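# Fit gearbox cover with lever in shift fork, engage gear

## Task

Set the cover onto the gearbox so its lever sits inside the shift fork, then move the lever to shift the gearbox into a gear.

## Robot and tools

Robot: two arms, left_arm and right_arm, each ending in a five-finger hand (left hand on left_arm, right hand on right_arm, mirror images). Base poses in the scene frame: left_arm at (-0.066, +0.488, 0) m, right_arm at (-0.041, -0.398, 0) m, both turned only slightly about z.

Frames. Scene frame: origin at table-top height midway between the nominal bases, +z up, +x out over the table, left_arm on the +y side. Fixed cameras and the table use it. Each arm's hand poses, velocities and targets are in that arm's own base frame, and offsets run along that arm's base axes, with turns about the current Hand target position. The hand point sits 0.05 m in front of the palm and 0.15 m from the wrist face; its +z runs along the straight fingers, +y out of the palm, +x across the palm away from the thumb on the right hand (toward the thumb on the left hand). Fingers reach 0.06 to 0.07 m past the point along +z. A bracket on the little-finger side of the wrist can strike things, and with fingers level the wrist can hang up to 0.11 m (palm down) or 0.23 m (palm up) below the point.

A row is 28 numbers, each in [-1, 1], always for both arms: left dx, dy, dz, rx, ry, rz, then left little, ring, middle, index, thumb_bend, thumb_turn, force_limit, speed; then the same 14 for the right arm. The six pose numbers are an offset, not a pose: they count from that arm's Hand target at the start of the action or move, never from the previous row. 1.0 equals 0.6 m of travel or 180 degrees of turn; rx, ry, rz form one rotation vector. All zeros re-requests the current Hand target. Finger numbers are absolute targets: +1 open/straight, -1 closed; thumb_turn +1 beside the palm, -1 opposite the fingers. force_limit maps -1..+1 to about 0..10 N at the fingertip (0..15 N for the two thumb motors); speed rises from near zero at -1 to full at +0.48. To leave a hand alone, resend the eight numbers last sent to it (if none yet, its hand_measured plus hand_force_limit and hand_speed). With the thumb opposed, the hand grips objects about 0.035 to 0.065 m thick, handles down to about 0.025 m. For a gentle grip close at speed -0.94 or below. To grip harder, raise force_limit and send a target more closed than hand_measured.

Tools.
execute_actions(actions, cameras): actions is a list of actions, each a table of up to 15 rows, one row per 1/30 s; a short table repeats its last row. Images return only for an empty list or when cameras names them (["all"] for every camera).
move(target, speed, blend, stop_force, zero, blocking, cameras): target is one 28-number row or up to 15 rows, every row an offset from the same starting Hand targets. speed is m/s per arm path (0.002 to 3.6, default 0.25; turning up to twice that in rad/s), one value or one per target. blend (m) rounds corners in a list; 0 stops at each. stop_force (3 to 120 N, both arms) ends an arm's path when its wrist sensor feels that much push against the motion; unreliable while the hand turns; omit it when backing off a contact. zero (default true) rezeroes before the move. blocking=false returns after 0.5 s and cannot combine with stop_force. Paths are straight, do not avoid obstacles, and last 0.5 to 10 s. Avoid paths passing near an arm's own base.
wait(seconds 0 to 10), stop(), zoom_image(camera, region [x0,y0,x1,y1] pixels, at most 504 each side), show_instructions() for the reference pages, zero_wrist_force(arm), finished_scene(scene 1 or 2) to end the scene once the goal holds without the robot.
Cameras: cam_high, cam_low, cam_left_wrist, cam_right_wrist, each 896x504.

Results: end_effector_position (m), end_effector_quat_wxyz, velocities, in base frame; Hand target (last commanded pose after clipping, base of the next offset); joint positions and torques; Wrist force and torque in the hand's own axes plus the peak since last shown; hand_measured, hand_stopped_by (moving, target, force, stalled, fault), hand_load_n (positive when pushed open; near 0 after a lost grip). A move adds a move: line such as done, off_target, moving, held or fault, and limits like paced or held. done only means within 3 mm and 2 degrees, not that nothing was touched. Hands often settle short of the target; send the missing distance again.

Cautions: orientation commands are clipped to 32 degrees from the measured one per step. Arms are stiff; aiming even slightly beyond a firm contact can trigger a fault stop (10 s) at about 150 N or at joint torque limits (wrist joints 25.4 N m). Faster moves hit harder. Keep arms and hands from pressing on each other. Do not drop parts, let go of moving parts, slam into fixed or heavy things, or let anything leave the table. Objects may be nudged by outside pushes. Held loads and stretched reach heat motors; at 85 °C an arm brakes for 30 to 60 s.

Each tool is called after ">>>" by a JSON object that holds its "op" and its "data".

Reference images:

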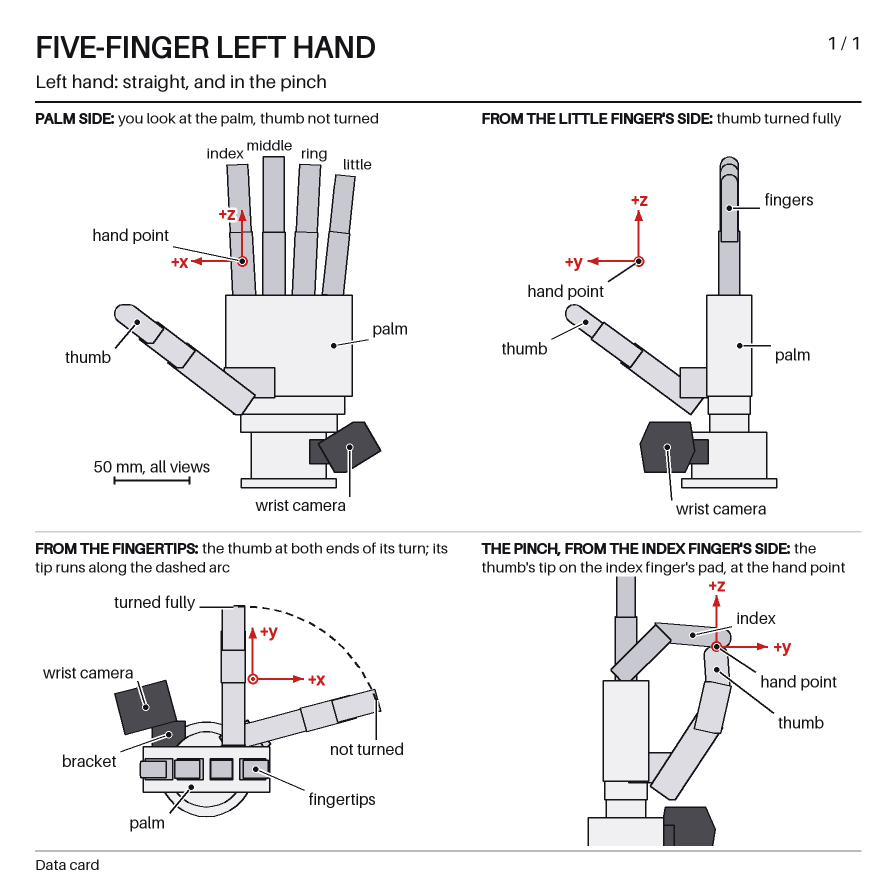

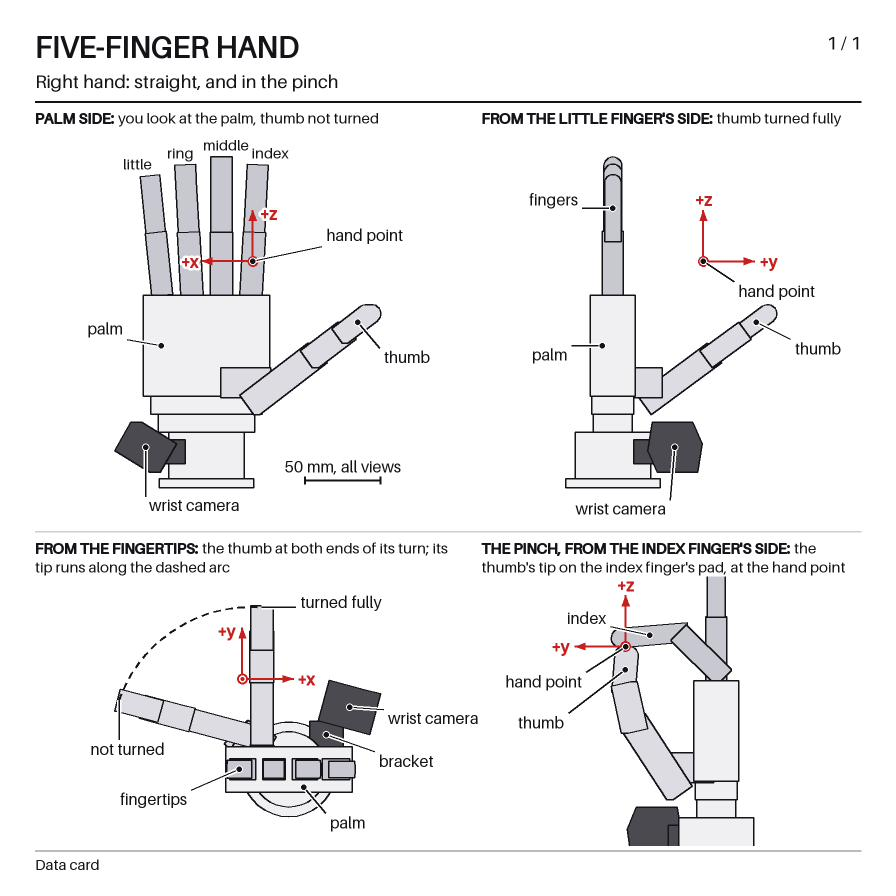

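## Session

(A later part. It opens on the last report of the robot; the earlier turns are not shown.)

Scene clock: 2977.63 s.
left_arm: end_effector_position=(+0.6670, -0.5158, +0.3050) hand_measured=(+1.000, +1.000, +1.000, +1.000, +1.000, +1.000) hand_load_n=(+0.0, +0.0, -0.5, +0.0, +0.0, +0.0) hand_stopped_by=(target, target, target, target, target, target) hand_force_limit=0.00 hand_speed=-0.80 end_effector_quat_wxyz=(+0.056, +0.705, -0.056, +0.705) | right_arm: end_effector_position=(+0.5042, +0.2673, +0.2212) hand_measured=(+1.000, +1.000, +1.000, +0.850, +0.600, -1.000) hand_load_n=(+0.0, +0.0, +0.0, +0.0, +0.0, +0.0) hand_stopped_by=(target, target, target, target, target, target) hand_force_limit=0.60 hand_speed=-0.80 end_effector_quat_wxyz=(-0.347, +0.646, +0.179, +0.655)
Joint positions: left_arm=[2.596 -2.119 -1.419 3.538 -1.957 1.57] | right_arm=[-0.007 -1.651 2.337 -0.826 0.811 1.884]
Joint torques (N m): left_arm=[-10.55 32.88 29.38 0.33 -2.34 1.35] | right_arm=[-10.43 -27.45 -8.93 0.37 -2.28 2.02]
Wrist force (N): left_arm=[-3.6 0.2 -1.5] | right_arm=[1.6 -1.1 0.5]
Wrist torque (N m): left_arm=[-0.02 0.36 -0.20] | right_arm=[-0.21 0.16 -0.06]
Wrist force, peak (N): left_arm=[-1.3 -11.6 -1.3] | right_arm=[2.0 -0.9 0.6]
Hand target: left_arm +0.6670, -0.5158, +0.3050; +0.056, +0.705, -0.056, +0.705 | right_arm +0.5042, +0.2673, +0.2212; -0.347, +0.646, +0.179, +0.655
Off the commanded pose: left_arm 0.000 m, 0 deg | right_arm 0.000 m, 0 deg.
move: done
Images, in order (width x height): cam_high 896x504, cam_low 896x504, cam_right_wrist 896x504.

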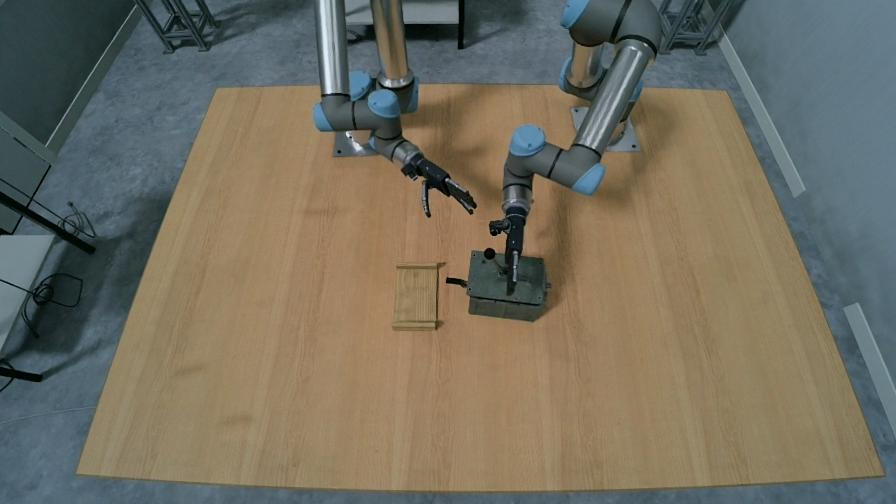

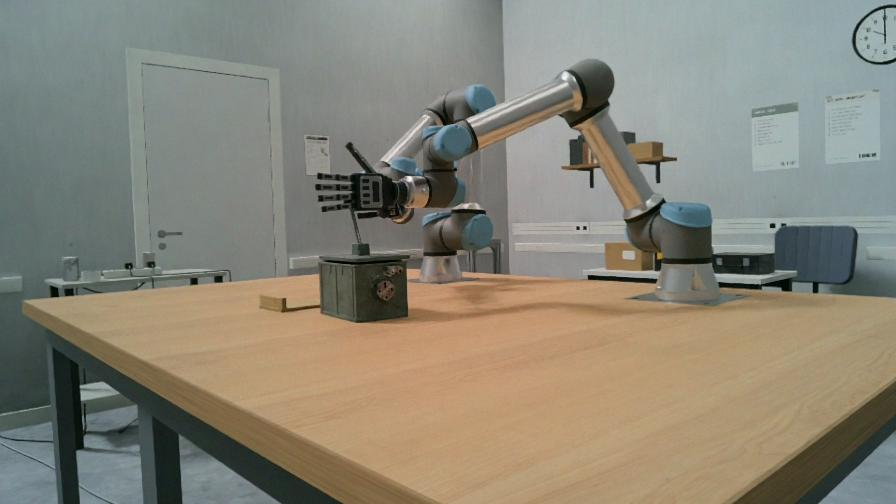

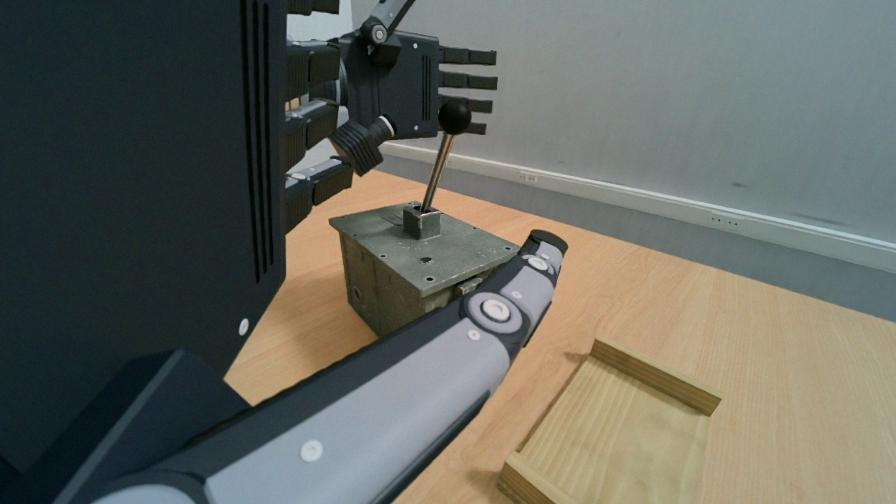

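>>> {"op": "move", "data": {"target": [[0.0133,0.0823,0.05,0,0,0,1,1,1,1,1,1,0,-0.8, 0,0,0,0,0,0,1,1,1,0.85,0.6,-1,0.6,-0.8],[-0.16,0.25,0.08,0,0,0,1,1,1,1,1,1,0,-0.8, 0,0,0,0,0,0,1,1,1,0.85,0.6,-1,0.6,-0.8]], "speed": 0.2, "cameras": ["cam_high","cam_low","cam_right_wrist","cam_left_wrist"]}}

>>> {"op": "zoom_image", "data": {"camera": "cam_high", "region": [450, 225, 570, 330]}}

>>> {"op": "zoom_image", "data": {"camera": "cam_right_wrist", "region": [320, 80, 540, 330]}}

>>> {"op": "zoom_image", "data": {"camera": "cam_low", "region": [310, 180, 420, 290]}}

Scene clock: 3052.20 s.
left_arm: end_effector_position=(+0.5710, -0.3658, +0.3530) hand_measured=(+1.000, +1.000, +1.000, +1.000, +1.000, +1.000) hand_load_n=(+0.0, +0.0, +0.0, +0.0, +0.0, +0.0) hand_stopped_by=(target, target, target, target, target, target) hand_force_limit=0.00 hand_speed=-0.80 end_effector_quat_wxyz=(+0.056, +0.705, -0.056, +0.705) | right_arm: end_effector_position=(+0.5042, +0.2673, +0.2212) hand_measured=(+1.000, +1.000, +1.000, +0.850, +0.600, -1.000) hand_load_n=(+0.0, +0.0, +0.0, +0.0, +0.0, +0.5) hand_stopped_by=(target, target, target, target, target, target) hand_force_limit=0.60 hand_speed=-0.80 end_effector_quat_wxyz=(-0.347, +0.646, +0.179, +0.655)
Joint positions: left_arm=[2.784 -1.686 -1.884 3.57 -1.769 1.57] | right_arm=[-0.007 -1.651 2.337 -0.826 0.811 1.884]
Joint torques (N m): left_arm=[9.11 32.47 11.72 2.98 2.65 2.42] | right_arm=[-9.86 -27 -9.58 -0.09 -2.19 1.99]
Wrist force (N): left_arm=[-3.5 0.2 -1.4] | right_arm=[1.3 -0.8 0.4]
Wrist torque (N m): left_arm=[-0.03 0.35 -0.17] | right_arm=[-0.17 0.21 -0.08]
Wrist force, peak (N): left_arm=[-4.3 1.2 -1.6] | right_arm=[2.0 -0.8 0.8]
Hand target: left_arm +0.5710, -0.3658, +0.3530; +0.056, +0.705, -0.056, +0.705 | right_arm +0.5042, +0.2673, +0.2212; -0.347, +0.646, +0.179, +0.655
Off the commanded pose: left_arm 0.000 m, 0 deg | right_arm 0.000 m, 0 deg.
move: done

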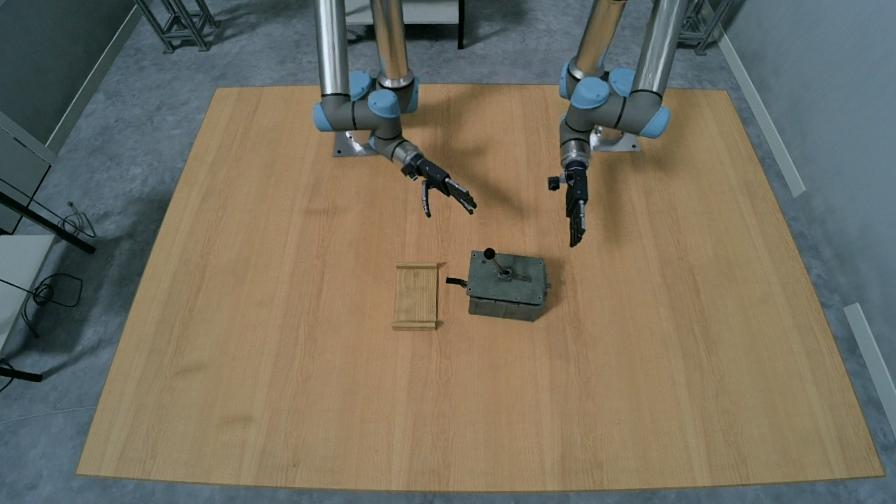

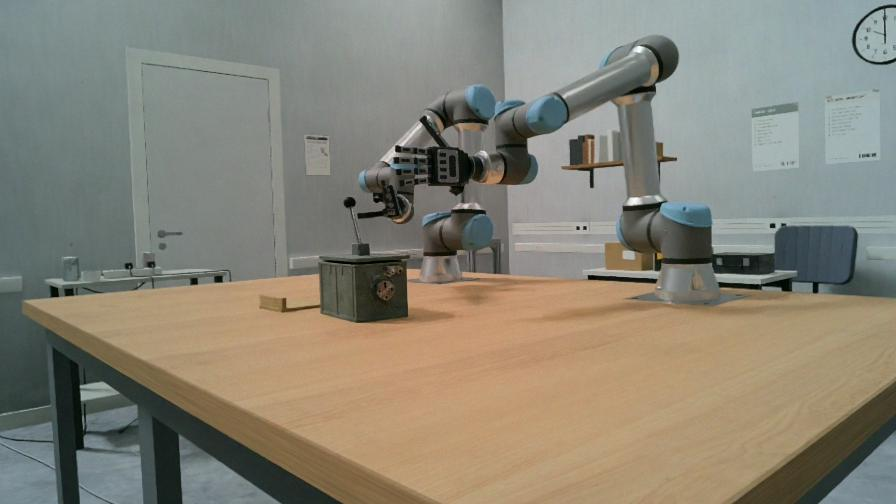

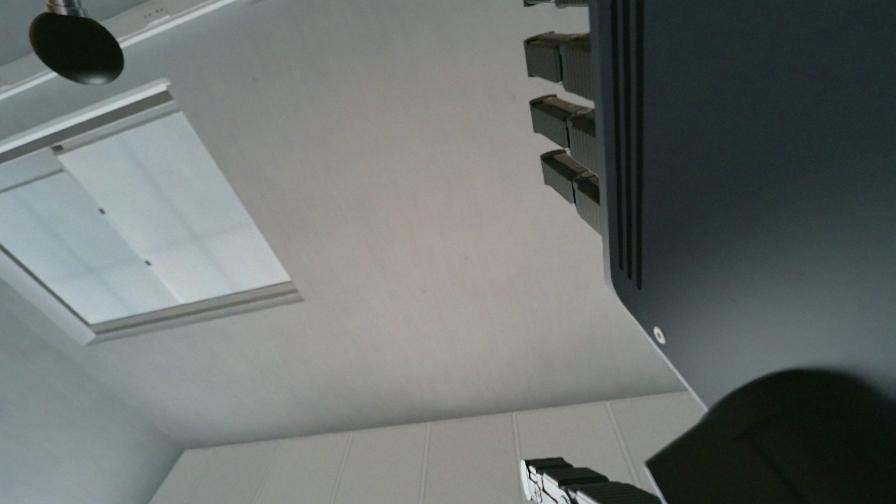

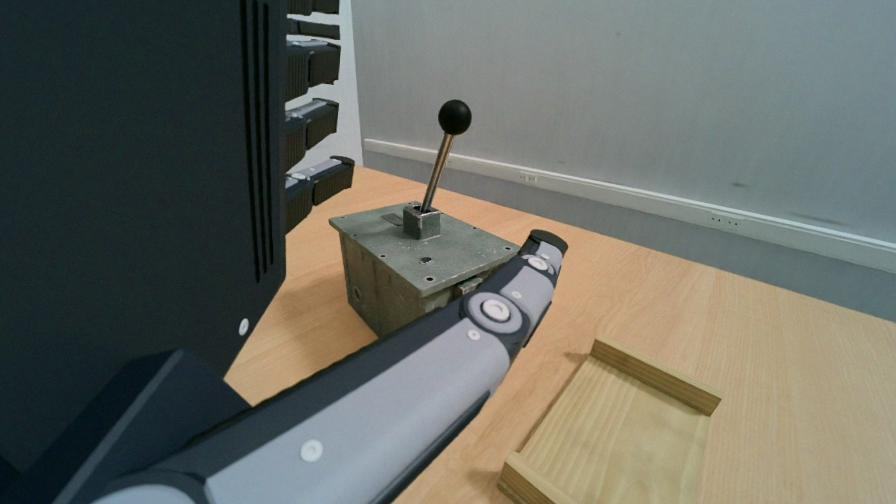

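Scaled by 4.200 from the camera's 896x504 image, which has a finer 1280x720 frame.

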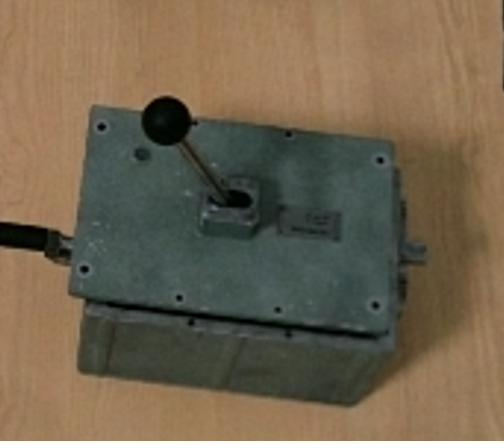

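Scaled by 2.016 from the camera's 896x504 image, which has a finer 1280x720 frame.

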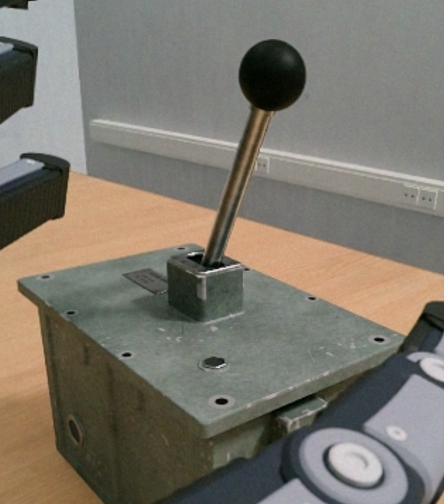

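Scaled by 4.582 from the camera's 896x504 image, which has a finer 1280x720 frame.

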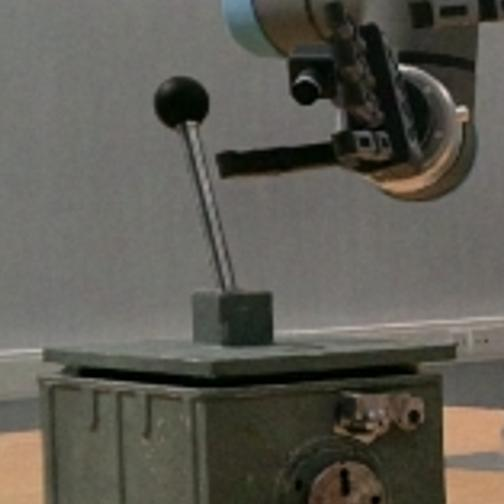

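>>> {"op": "move", "data": {"target": [[0,0,0,0,0,0,1,1,1,1,1,1,0,-0.8, 0.0868,0.1025,-0.098,0,0,0,1,1,1,0.85,0.5,-1,0.6,-0.8],[0,0,0,0,0,0,1,1,1,1,1,1,0,-0.8, 0.2145,0.2225,-0.1078,0,0,0,1,1,1,0.85,0.5,-1,0.6,-0.8]], "speed": [0.12, 0.05], "cameras": ["cam_high","cam_low","cam_right_wrist"]}}

>>> {"op": "zoom_image", "data": {"camera": "cam_right_wrist", "region": [330, 140, 560, 330]}}

>>> {"op": "zoom_image", "data": {"camera": "cam_high", "region": [450, 225, 570, 330]}}

>>> {"op": "zoom_image", "data": {"camera": "cam_low", "region": [310, 180, 420, 290]}}

Scene clock: 3165.03 s.
left_arm: end_effector_position=(+0.5710, -0.3658, +0.3530) hand_measured=(+1.000, +1.000, +1.000, +1.000, +1.000, +1.000) hand_load_n=(+0.0, +0.0, +0.0, +0.0, +0.0, +0.0) hand_stopped_by=(target, target, target, target, target, target) hand_force_limit=0.00 hand_speed=-0.80 end_effector_quat_wxyz=(+0.056, +0.705, -0.056, +0.705) | right_arm: end_effector_position=(+0.6328, +0.4008, +0.1565) hand_measured=(+1.000, +1.000, +1.000, +0.850, +0.500, -1.000) hand_load_n=(+0.0, +0.0, +0.0, +0.0, +0.0, +0.5) hand_stopped_by=(target, target, target, target, target, target) hand_force_limit=0.60 hand_speed=-0.80 end_effector_quat_wxyz=(-0.347, +0.646, +0.179, +0.655)
Joint positions: left_arm=[2.784 -1.686 -1.884 3.57 -1.769 1.57] | right_arm=[0.295 -1.133 1.907 -0.886 1.111 1.838]
Joint torques (N m): left_arm=[10.13 33.09 10.45 2.96 2.45 2.46] | right_arm=[9.07 -28.33 -26.72 0.5 2.81 -2.61]
Wrist force (N): left_arm=[-3.5 0.2 -1.5] | right_arm=[1.8 -0.5 0.3]
Wrist torque (N m): left_arm=[-0.03 0.32 -0.16] | right_arm=[-0.12 0.15 0.15]
Wrist force, peak (N): left_arm=[-3.8 0.3 -1.6] | right_arm=[2.2 -0.9 0.4]
Hand target: left_arm +0.5710, -0.3658, +0.3530; +0.056, +0.705, -0.056, +0.705 | right_arm +0.6329, +0.4008, +0.1565; -0.347, +0.646, +0.179, +0.655
Off the commanded pose: left_arm 0.000 m, 0 deg | right_arm 0.000 m, 0 deg.
move: done
Images, in order (width x height): cam_high 896x504, cam_low 896x504, cam_right_wrist 896x504.

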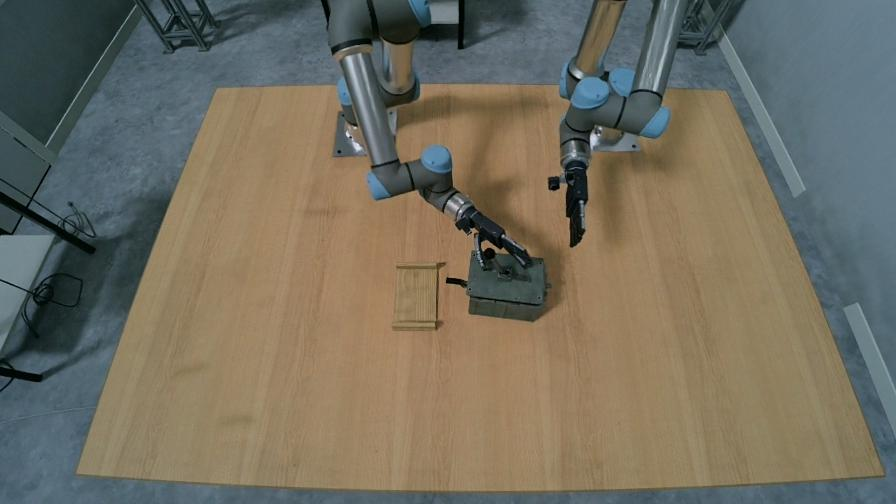

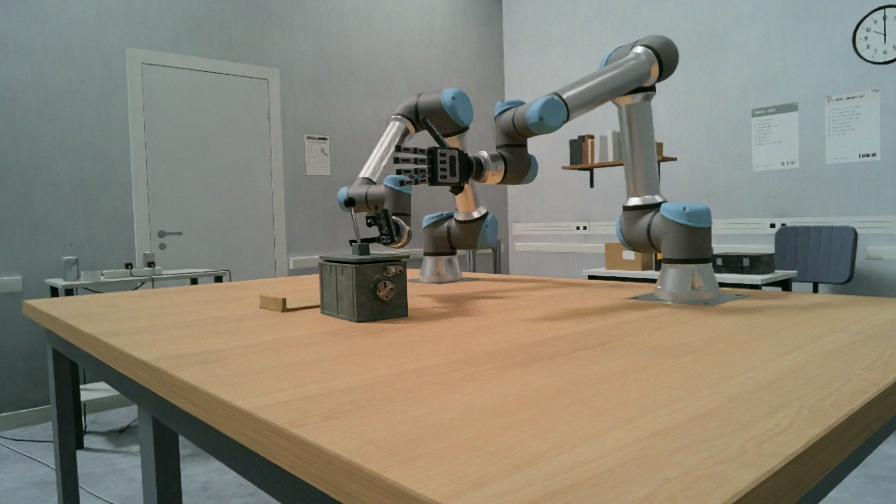

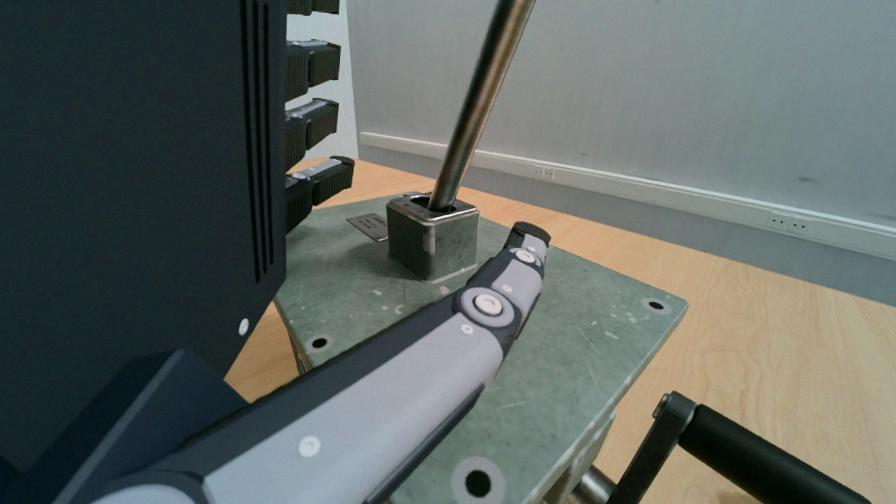

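Scaled by 2.191 from the camera's 896x504 image, which has a finer 1280x720 frame.

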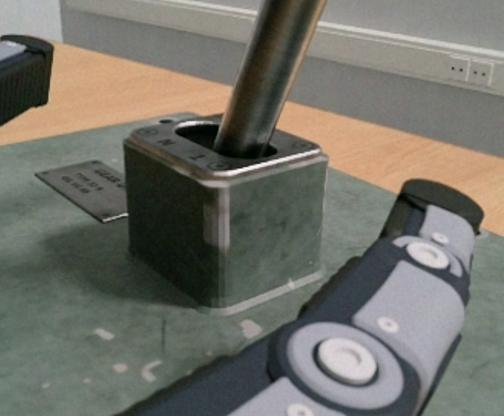

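Scaled by 4.200 from the camera's 896x504 image, which has a finer 1280x720 frame.

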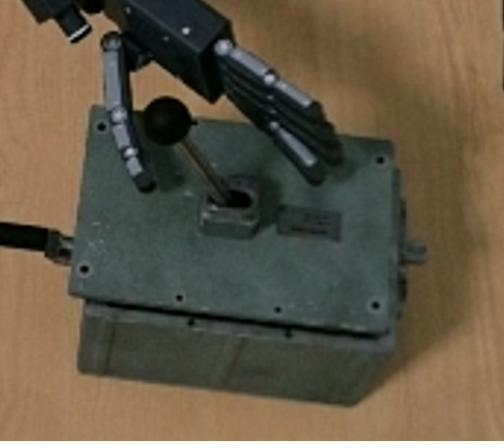

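Scaled by 4.582 from the camera's 896x504 image, which has a finer 1280x720 frame.

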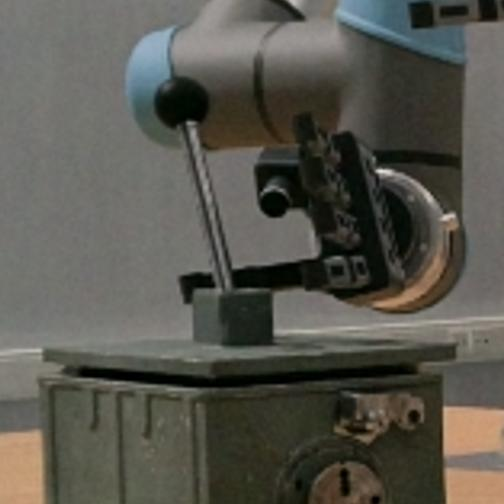

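>>> {"op": "move", "data": {"target": [[0,0,0,0,0,0,1,1,1,1,1,1,0,-0.8, 0.0167,0.0167,0,0,0,0,1,1,1,0.85,0.5,-1,0.6,-0.8]], "speed": 0.05, "cameras": ["cam_high","cam_right_wrist"]}}

>>> {"op": "zoom_image", "data": {"camera": "cam_right_wrist", "region": [330, 140, 560, 330]}}

>>> {"op": "zoom_image", "data": {"camera": "cam_high", "region": [450, 225, 570, 330]}}

Scene clock: 3177.13 s.
left_arm: end_effector_position=(+0.5710, -0.3658, +0.3530) hand_measured=(+1.000, +1.000, +1.000, +1.000, +1.000, +1.000) hand_load_n=(+0.0, +0.0, +0.0, +0.0, +0.0, -0.5) hand_stopped_by=(target, target, target, target, target, target) hand_force_limit=0.00 hand_speed=-0.80 end_effector_quat_wxyz=(+0.056, +0.705, -0.056, +0.705) | right_arm: end_effector_position=(+0.6429, +0.4108, +0.1565) hand_measured=(+1.000, +1.000, +1.000, +0.850, +0.500, -1.000) hand_load_n=(+0.0, +0.0, +0.0, +0.0, +0.0, +0.5) hand_stopped_by=(target, target, target, target, target, target) hand_force_limit=0.60 hand_speed=-0.80 end_effector_quat_wxyz=(-0.347, +0.646, +0.179, +0.655)
Joint positions: left_arm=[2.784 -1.686 -1.884 3.57 -1.769 1.57] | right_arm=[0.308 -1.107 1.864 -0.869 1.124 1.836]
Joint torques (N m): left_arm=[10.25 33.32 10.48 2.93 2.4 2.46] | right_arm=[8.82 -27.54 -28.99 0.41 2.72 -2.47]
Wrist force (N): left_arm=[-3.6 0.4 -1.4] | right_arm=[2.0 -0.7 0.4]
Wrist torque (N m): left_arm=[0.00 0.35 -0.18] | right_arm=[-0.16 0.13 0.16]
Wrist force, peak (N): left_arm=[-3.8 0.3 -1.5] | right_arm=[2.2 -0.6 0.6]
Hand target: left_arm +0.5710, -0.3658, +0.3530; +0.056, +0.705, -0.056, +0.705 | right_arm +0.6429, +0.4108, +0.1565; -0.347, +0.646, +0.179, +0.655
Off the commanded pose: left_arm 0.000 m, 0 deg | right_arm 0.000 m, 0 deg.
move: done
Images, in order (width x height): cam_high 896x504, cam_right_wrist 896x504.

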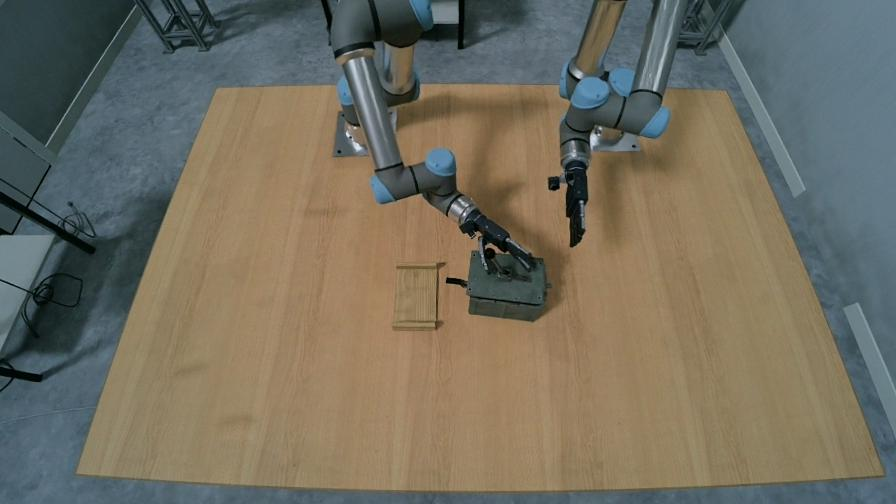

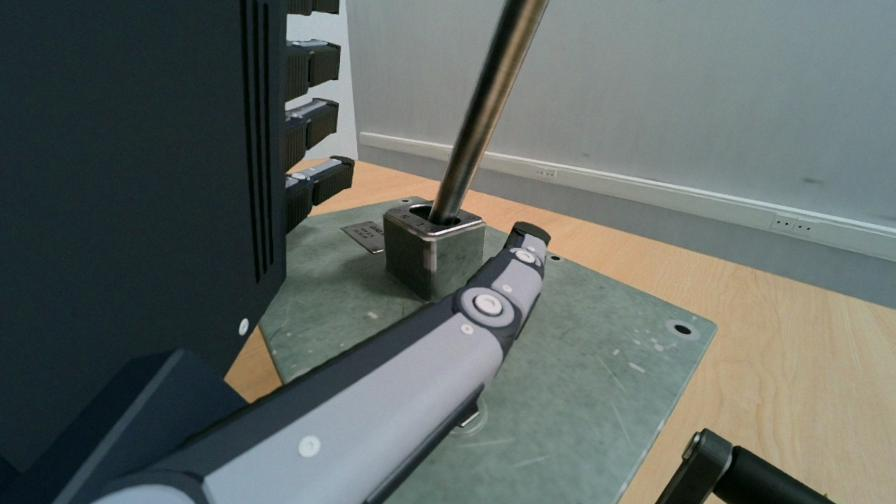

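Scaled by 2.191 from the camera's 896x504 image, which has a finer 1280x720 frame.

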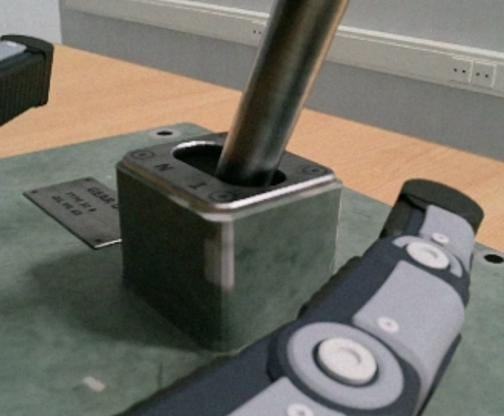

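Scaled by 4.200 from the camera's 896x504 image, which has a finer 1280x720 frame.

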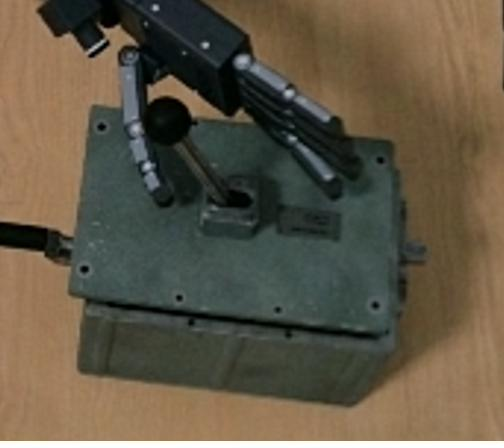

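>>> {"op": "move", "data": {"target": [[0,0,0,0,0,0,1,1,1,1,1,1,0,-0.8, 0,0,-0.0033,0,0,0,1,1,1,0.85,0.5,-1,0.6,-0.8]], "speed": 0.03}}

>>> {"op": "move", "data": {"target": [[0,0,0,0,0,0,1,1,1,1,1,1,0,-0.8, 0,0,0,0,0,0,1,1,1,0.0,-0.1,-1,-0.7,-0.85]], "speed": 0.03, "cameras": ["cam_high","cam_right_wrist"]}}

>>> {"op": "zoom_image", "data": {"camera": "cam_right_wrist", "region": [330, 140, 560, 330]}}

Scene clock: 3189.97 s.
left_arm: end_effector_position=(+0.5710, -0.3658, +0.3530) hand_measured=(+1.000, +1.000, +1.000, +1.000, +1.000, +1.000) hand_load_n=(+0.0, +0.0, +0.0, +0.0, +0.0, +0.0) hand_stopped_by=(target, target, target, target, target, target) hand_force_limit=0.00 hand_speed=-0.80 end_effector_quat_wxyz=(+0.056, +0.705, -0.056, +0.705) | right_arm: end_effector_position=(+0.6429, +0.4108, +0.1546) hand_measured=(+1.000, +1.000, +1.000, +0.850, +0.500, -1.000) hand_load_n=(+0.0, +0.0, +0.0, +0.0, +0.0, +0.0) hand_stopped_by=(target, target, target, target, target, target) hand_force_limit=0.60 hand_speed=-0.80 end_effector_quat_wxyz=(-0.347, +0.646, +0.179, +0.655)
Joint positions: left_arm=[2.784 -1.686 -1.884 3.57 -1.769 1.57] | right_arm=[0.309 -1.103 1.865 -0.873 1.125 1.836]
Joint torques (N m): left_arm=[9.97 33.23 10.56 2.94 2.41 2.48] | right_arm=[10.8 -31.03 -8.54 -3.81 2.71 -2.48]
Wrist force (N): left_arm=[-3.7 0.2 -1.6] | right_arm=[2.0 -0.6 0.6]
Wrist torque (N m): left_arm=[-0.01 0.35 -0.18] | right_arm=[-0.15 0.12 0.17]
Wrist force, peak (N): left_arm=[-3.8 0.2 -1.7] | right_arm=[2.3 -1.0 0.3]
Hand target: left_arm +0.5710, -0.3658, +0.3530; +0.056, +0.705, -0.056, +0.705 | right_arm +0.6429, +0.4108, +0.1545; -0.347, +0.646, +0.179, +0.655
Off the commanded pose: left_arm 0.000 m, 0 deg | right_arm 0.000 m, 0 deg.
move: done

Scene clock: 3191.97 s.
left_arm: end_effector_position=(+0.5710, -0.3658, +0.3530) hand_measured=(+1.000, +1.000, +1.000, +1.000, +1.000, +1.000) hand_load_n=(+0.0, +0.0, +0.0, +0.0, +0.0, +0.0) hand_stopped_by=(target, target, target, target, target, target) hand_force_limit=0.00 hand_speed=-0.80 end_effector_quat_wxyz=(+0.056, +0.705, -0.056, +0.705) | right_arm: end_effector_position=(+0.6429, +0.4108, +0.1545) hand_measured=(+1.000, +1.000, +1.000, +0.268, +0.128, -1.000) hand_load_n=(+0.0, +0.0, +0.0, +1.5, +2.0, +0.5) hand_stopped_by=(target, target, target, force, force, target) hand_force_limit=-0.70 hand_speed=-0.85 end_effector_quat_wxyz=(-0.347, +0.646, +0.179, +0.655)
Joint positions: left_arm=[2.784 -1.686 -1.884 3.57 -1.769 1.57] | right_arm=[0.309 -1.103 1.865 -0.873 1.125 1.836]
Joint torques (N m): left_arm=[10.15 32.55 10.69 2.88 2.4 2.5] | right_arm=[6.99 -29.7 -8.77 -2.86 1.98 -1.86]
Wrist force (N): left_arm=[-3.6 0.3 -1.3] | right_arm=[1.4 -0.8 0.5]
Wrist torque (N m): left_arm=[-0.02 0.35 -0.17] | right_arm=[-0.17 0.11 0.16]
Wrist force, peak (N): left_arm=[-3.7 0.5 -1.7] | right_arm=[1.7 -1.4 1.2]
Hand target: left_arm +0.5710, -0.3658, +0.3530; +0.056, +0.705, -0.056, +0.705 | right_arm +0.6429, +0.4108, +0.1545; -0.347, +0.646, +0.179, +0.655
Off the commanded pose: left_arm 0.000 m, 0 deg | right_arm 0.000 m, 0 deg.
move: done
Images, in order (width x height): cam_high 896x504, cam_right_wrist 896x504.

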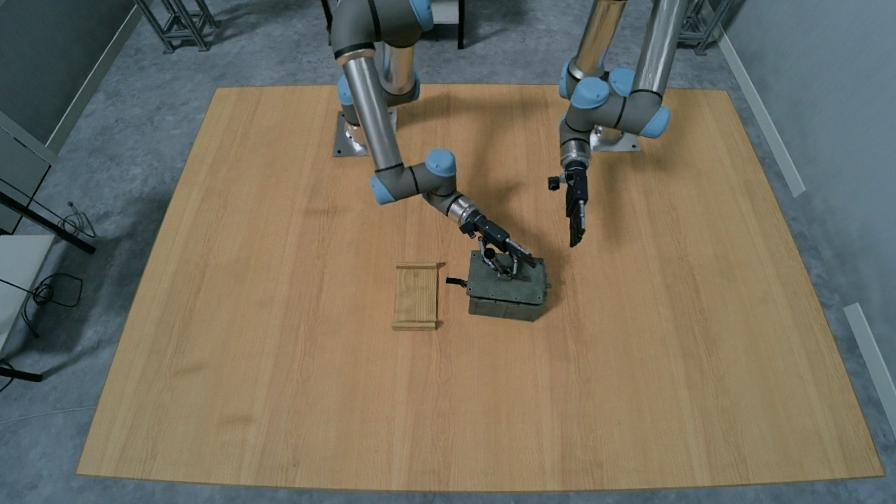

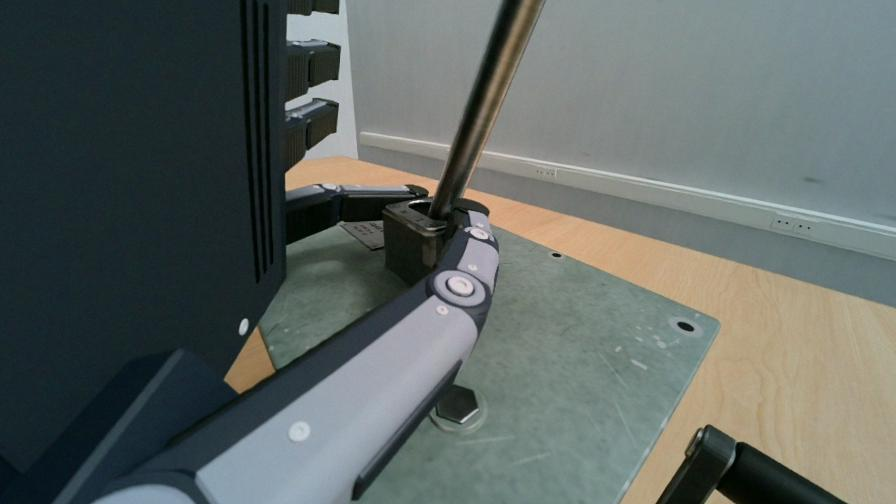

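Scaled by 2.191 from the camera's 896x504 image, which has a finer 1280x720 frame.

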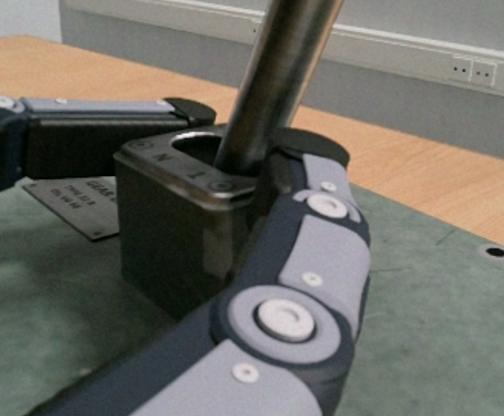

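>>> {"op": "move", "data": {"target": [[0,0,0,0,0,0,1,1,1,1,1,1,0,-0.8, 0,0,0,0,0,0,1,1,1,0.7,0.4,-1,0.6,-0.85]], "speed": 0.03}}

>>> {"op": "move", "data": {"target": [[0,0,0,0,0,0,1,1,1,1,1,1,0,-0.8, 0,0,-0.0058,0,0,0,1,1,1,0.7,0.4,-1,0.6,-0.85]], "speed": 0.01, "stop_force": 4}}

>>> {"op": "move", "data": {"target": [[0,0,0,0,0,0,1,1,1,1,1,1,0,-0.8, 0,0,0,0,0,0,1,1,1,0.0,-0.1,-1,-0.7,-0.85]], "speed": 0.03, "cameras": ["cam_high","cam_right_wrist"]}}

>>> {"op": "zoom_image", "data": {"camera": "cam_right_wrist", "region": [330, 140, 560, 330]}}

Scene clock: 3211.83 s.
left_arm: end_effector_position=(+0.5710, -0.3658, +0.3530) hand_measured=(+1.000, +1.000, +1.000, +1.000, +1.000, +1.000) hand_load_n=(+0.0, +0.0, +0.0, +0.0, +0.0, +0.0) hand_stopped_by=(target, target, target, target, target, target) hand_force_limit=0.00 hand_speed=-0.80 end_effector_quat_wxyz=(+0.056, +0.705, -0.056, +0.705) | right_arm: end_effector_position=(+0.6429, +0.4108, +0.1545) hand_measured=(+1.000, +1.000, +1.000, +0.700, +0.400, -1.000) hand_load_n=(+0.0, -0.5, +0.0, +0.0, +0.0, +0.5) hand_stopped_by=(target, target, target, target, target, target) hand_force_limit=0.60 hand_speed=-0.85 end_effector_quat_wxyz=(-0.347, +0.646, +0.179, +0.655)
Joint positions: left_arm=[2.784 -1.686 -1.884 3.57 -1.769 1.57] | right_arm=[0.309 -1.103 1.865 -0.873 1.125 1.836]
Joint torques (N m): left_arm=[9.68 32.18 10.95 2.91 2.34 2.36] | right_arm=[-8.35 -37.36 -14.29 -0.39 -2.73 -0.36]
Wrist force (N): left_arm=[-3.5 0.2 -1.6] | right_arm=[1.9 -0.9 0.5]
Wrist torque (N m): left_arm=[-0.01 0.33 -0.17] | right_arm=[-0.20 0.14 0.15]
Wrist force, peak (N): left_arm=[-3.8 0.5 -1.4] | right_arm=[2.1 -0.8 0.6]
Hand target: left_arm +0.5710, -0.3658, +0.3530; +0.056, +0.705, -0.056, +0.705 | right_arm +0.6429, +0.4108, +0.1545; -0.347, +0.646, +0.179, +0.655
Off the commanded pose: left_arm 0.000 m, 0 deg | right_arm 0.000 m, 0 deg.
move: done

Scene clock: 3213.13 s.
left_arm: end_effector_position=(+0.5710, -0.3658, +0.3530) hand_measured=(+1.000, +1.000, +1.000, +1.000, +1.000, +1.000) hand_load_n=(+0.0, +0.0, +0.0, +0.0, +0.0, +0.0) hand_stopped_by=(target, target, target, target, target, target) hand_force_limit=0.00 hand_speed=-0.80 end_effector_quat_wxyz=(+0.056, +0.705, -0.056, +0.705) | right_arm: end_effector_position=(+0.6429, +0.4108, +0.1510) hand_measured=(+1.000, +1.000, +1.000, +0.700, +0.400, -1.000) hand_load_n=(+0.0, +0.0, +0.0, +0.0, +0.0, +0.5) hand_stopped_by=(target, target, target, target, target, target) hand_force_limit=0.60 hand_speed=-0.85 end_effector_quat_wxyz=(-0.347, +0.646, +0.179, +0.655)
Joint positions: left_arm=[2.784 -1.686 -1.884 3.57 -1.769 1.57] | right_arm=[0.308 -1.097 1.867 -0.882 1.125 1.836]
Joint torques (N m): left_arm=[10 32.91 10.73 2.87 2.32 2.43] | right_arm=[-8.07 -28.07 -7.37 -3.85 -2.58 -0.05]
Wrist force (N): left_arm=[-3.7 0.4 -1.5] | right_arm=[1.6 -0.7 0.4]
Wrist torque (N m): left_arm=[0.01 0.35 -0.18] | right_arm=[-0.16 0.19 0.14]
Wrist force, peak (N): left_arm=[-3.9 0.2 -1.4] | right_arm=[2.1 -0.8 0.6]
Hand target: left_arm +0.5710, -0.3658, +0.3530; +0.056, +0.705, -0.056, +0.705 | right_arm +0.6429, +0.4108, +0.1510; -0.347, +0.646, +0.179, +0.655
Off the commanded pose: left_arm 0.000 m, 0 deg | right_arm 0.000 m, 0 deg.
move: done

Scene clock: 3214.67 s.
left_arm: end_effector_position=(+0.5710, -0.3658, +0.3530) hand_measured=(+1.000, +1.000, +1.000, +1.000, +1.000, +1.000) hand_load_n=(+0.0, +0.0, +0.0, +0.0, +0.0, +0.0) hand_stopped_by=(target, target, target, target, target, target) hand_force_limit=0.00 hand_speed=-0.80 end_effector_quat_wxyz=(+0.056, +0.705, -0.056, +0.705) | right_arm: end_effector_position=(+0.6429, +0.4108, +0.1510) hand_measured=(+1.000, +1.000, +1.000, +0.270, +0.130, -1.000) hand_load_n=(+0.0, +0.0, +0.0, +1.5, +3.0, +0.5) hand_stopped_by=(target, target, target, force, force, target) hand_force_limit=-0.70 hand_speed=-0.85 end_effector_quat_wxyz=(-0.347, +0.646, +0.179, +0.655)
Joint positions: left_arm=[2.784 -1.686 -1.884 3.57 -1.769 1.57] | right_arm=[0.309 -1.097 1.867 -0.882 1.124 1.836]
Joint torques (N m): left_arm=[9.94 32.7 10.88 2.83 2.34 2.51] | right_arm=[-9.24 -30.44 -8.43 -2.57 -1.33 0.42]
Wrist force (N): left_arm=[-3.7 0.0 -1.3] | right_arm=[1.1 -0.6 0.3]
Wrist torque (N m): left_arm=[-0.06 0.37 -0.17] | right_arm=[-0.14 0.15 0.15]
Wrist force, peak (N): left_arm=[-3.7 0.2 -1.6] | right_arm=[2.0 -1.3 1.0]
Hand target: left_arm +0.5710, -0.3658, +0.3530; +0.056, +0.705, -0.056, +0.705 | right_arm +0.6429, +0.4108, +0.1510; -0.347, +0.646, +0.179, +0.655
Off the commanded pose: left_arm 0.000 m, 0 deg | right_arm 0.000 m, 0 deg.
move: done
Images, in order (width x height): cam_high 896x504, cam_right_wrist 896x504.

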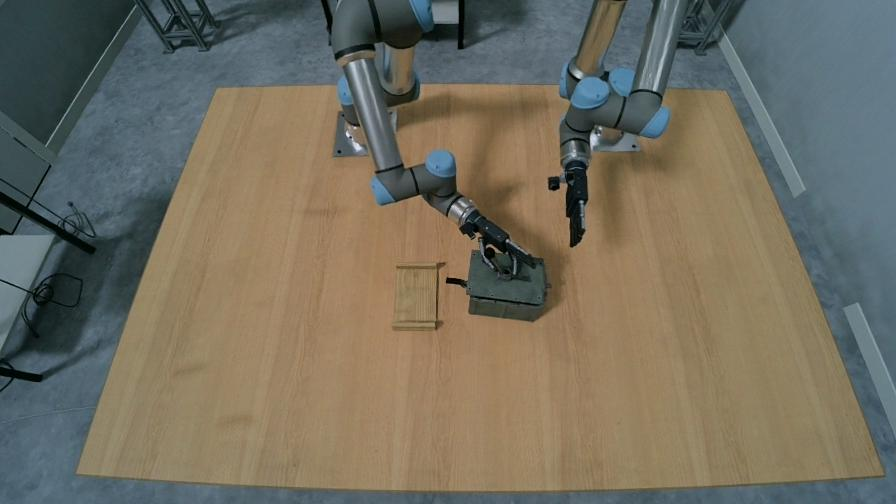

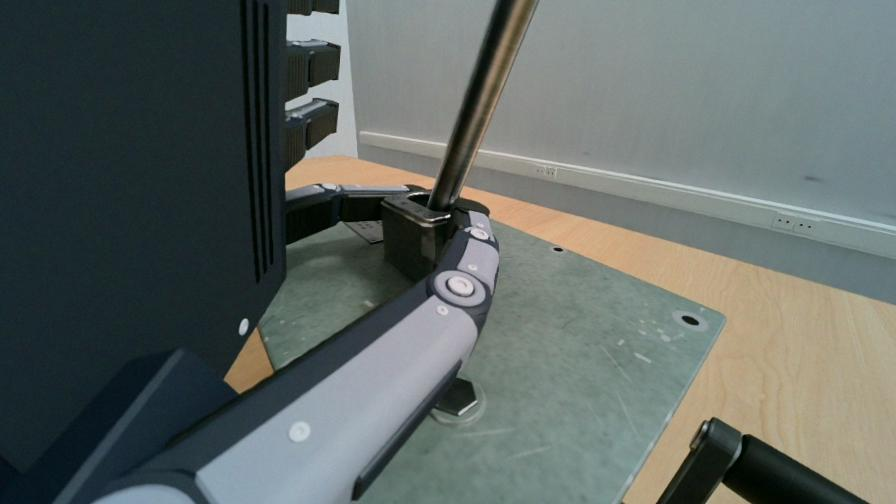

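Scaled by 2.191 from the camera's 896x504 image, which has a finer 1280x720 frame.

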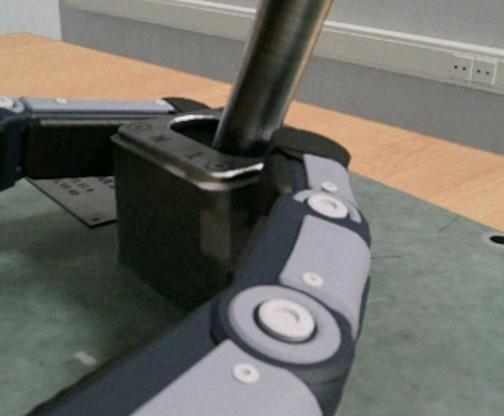

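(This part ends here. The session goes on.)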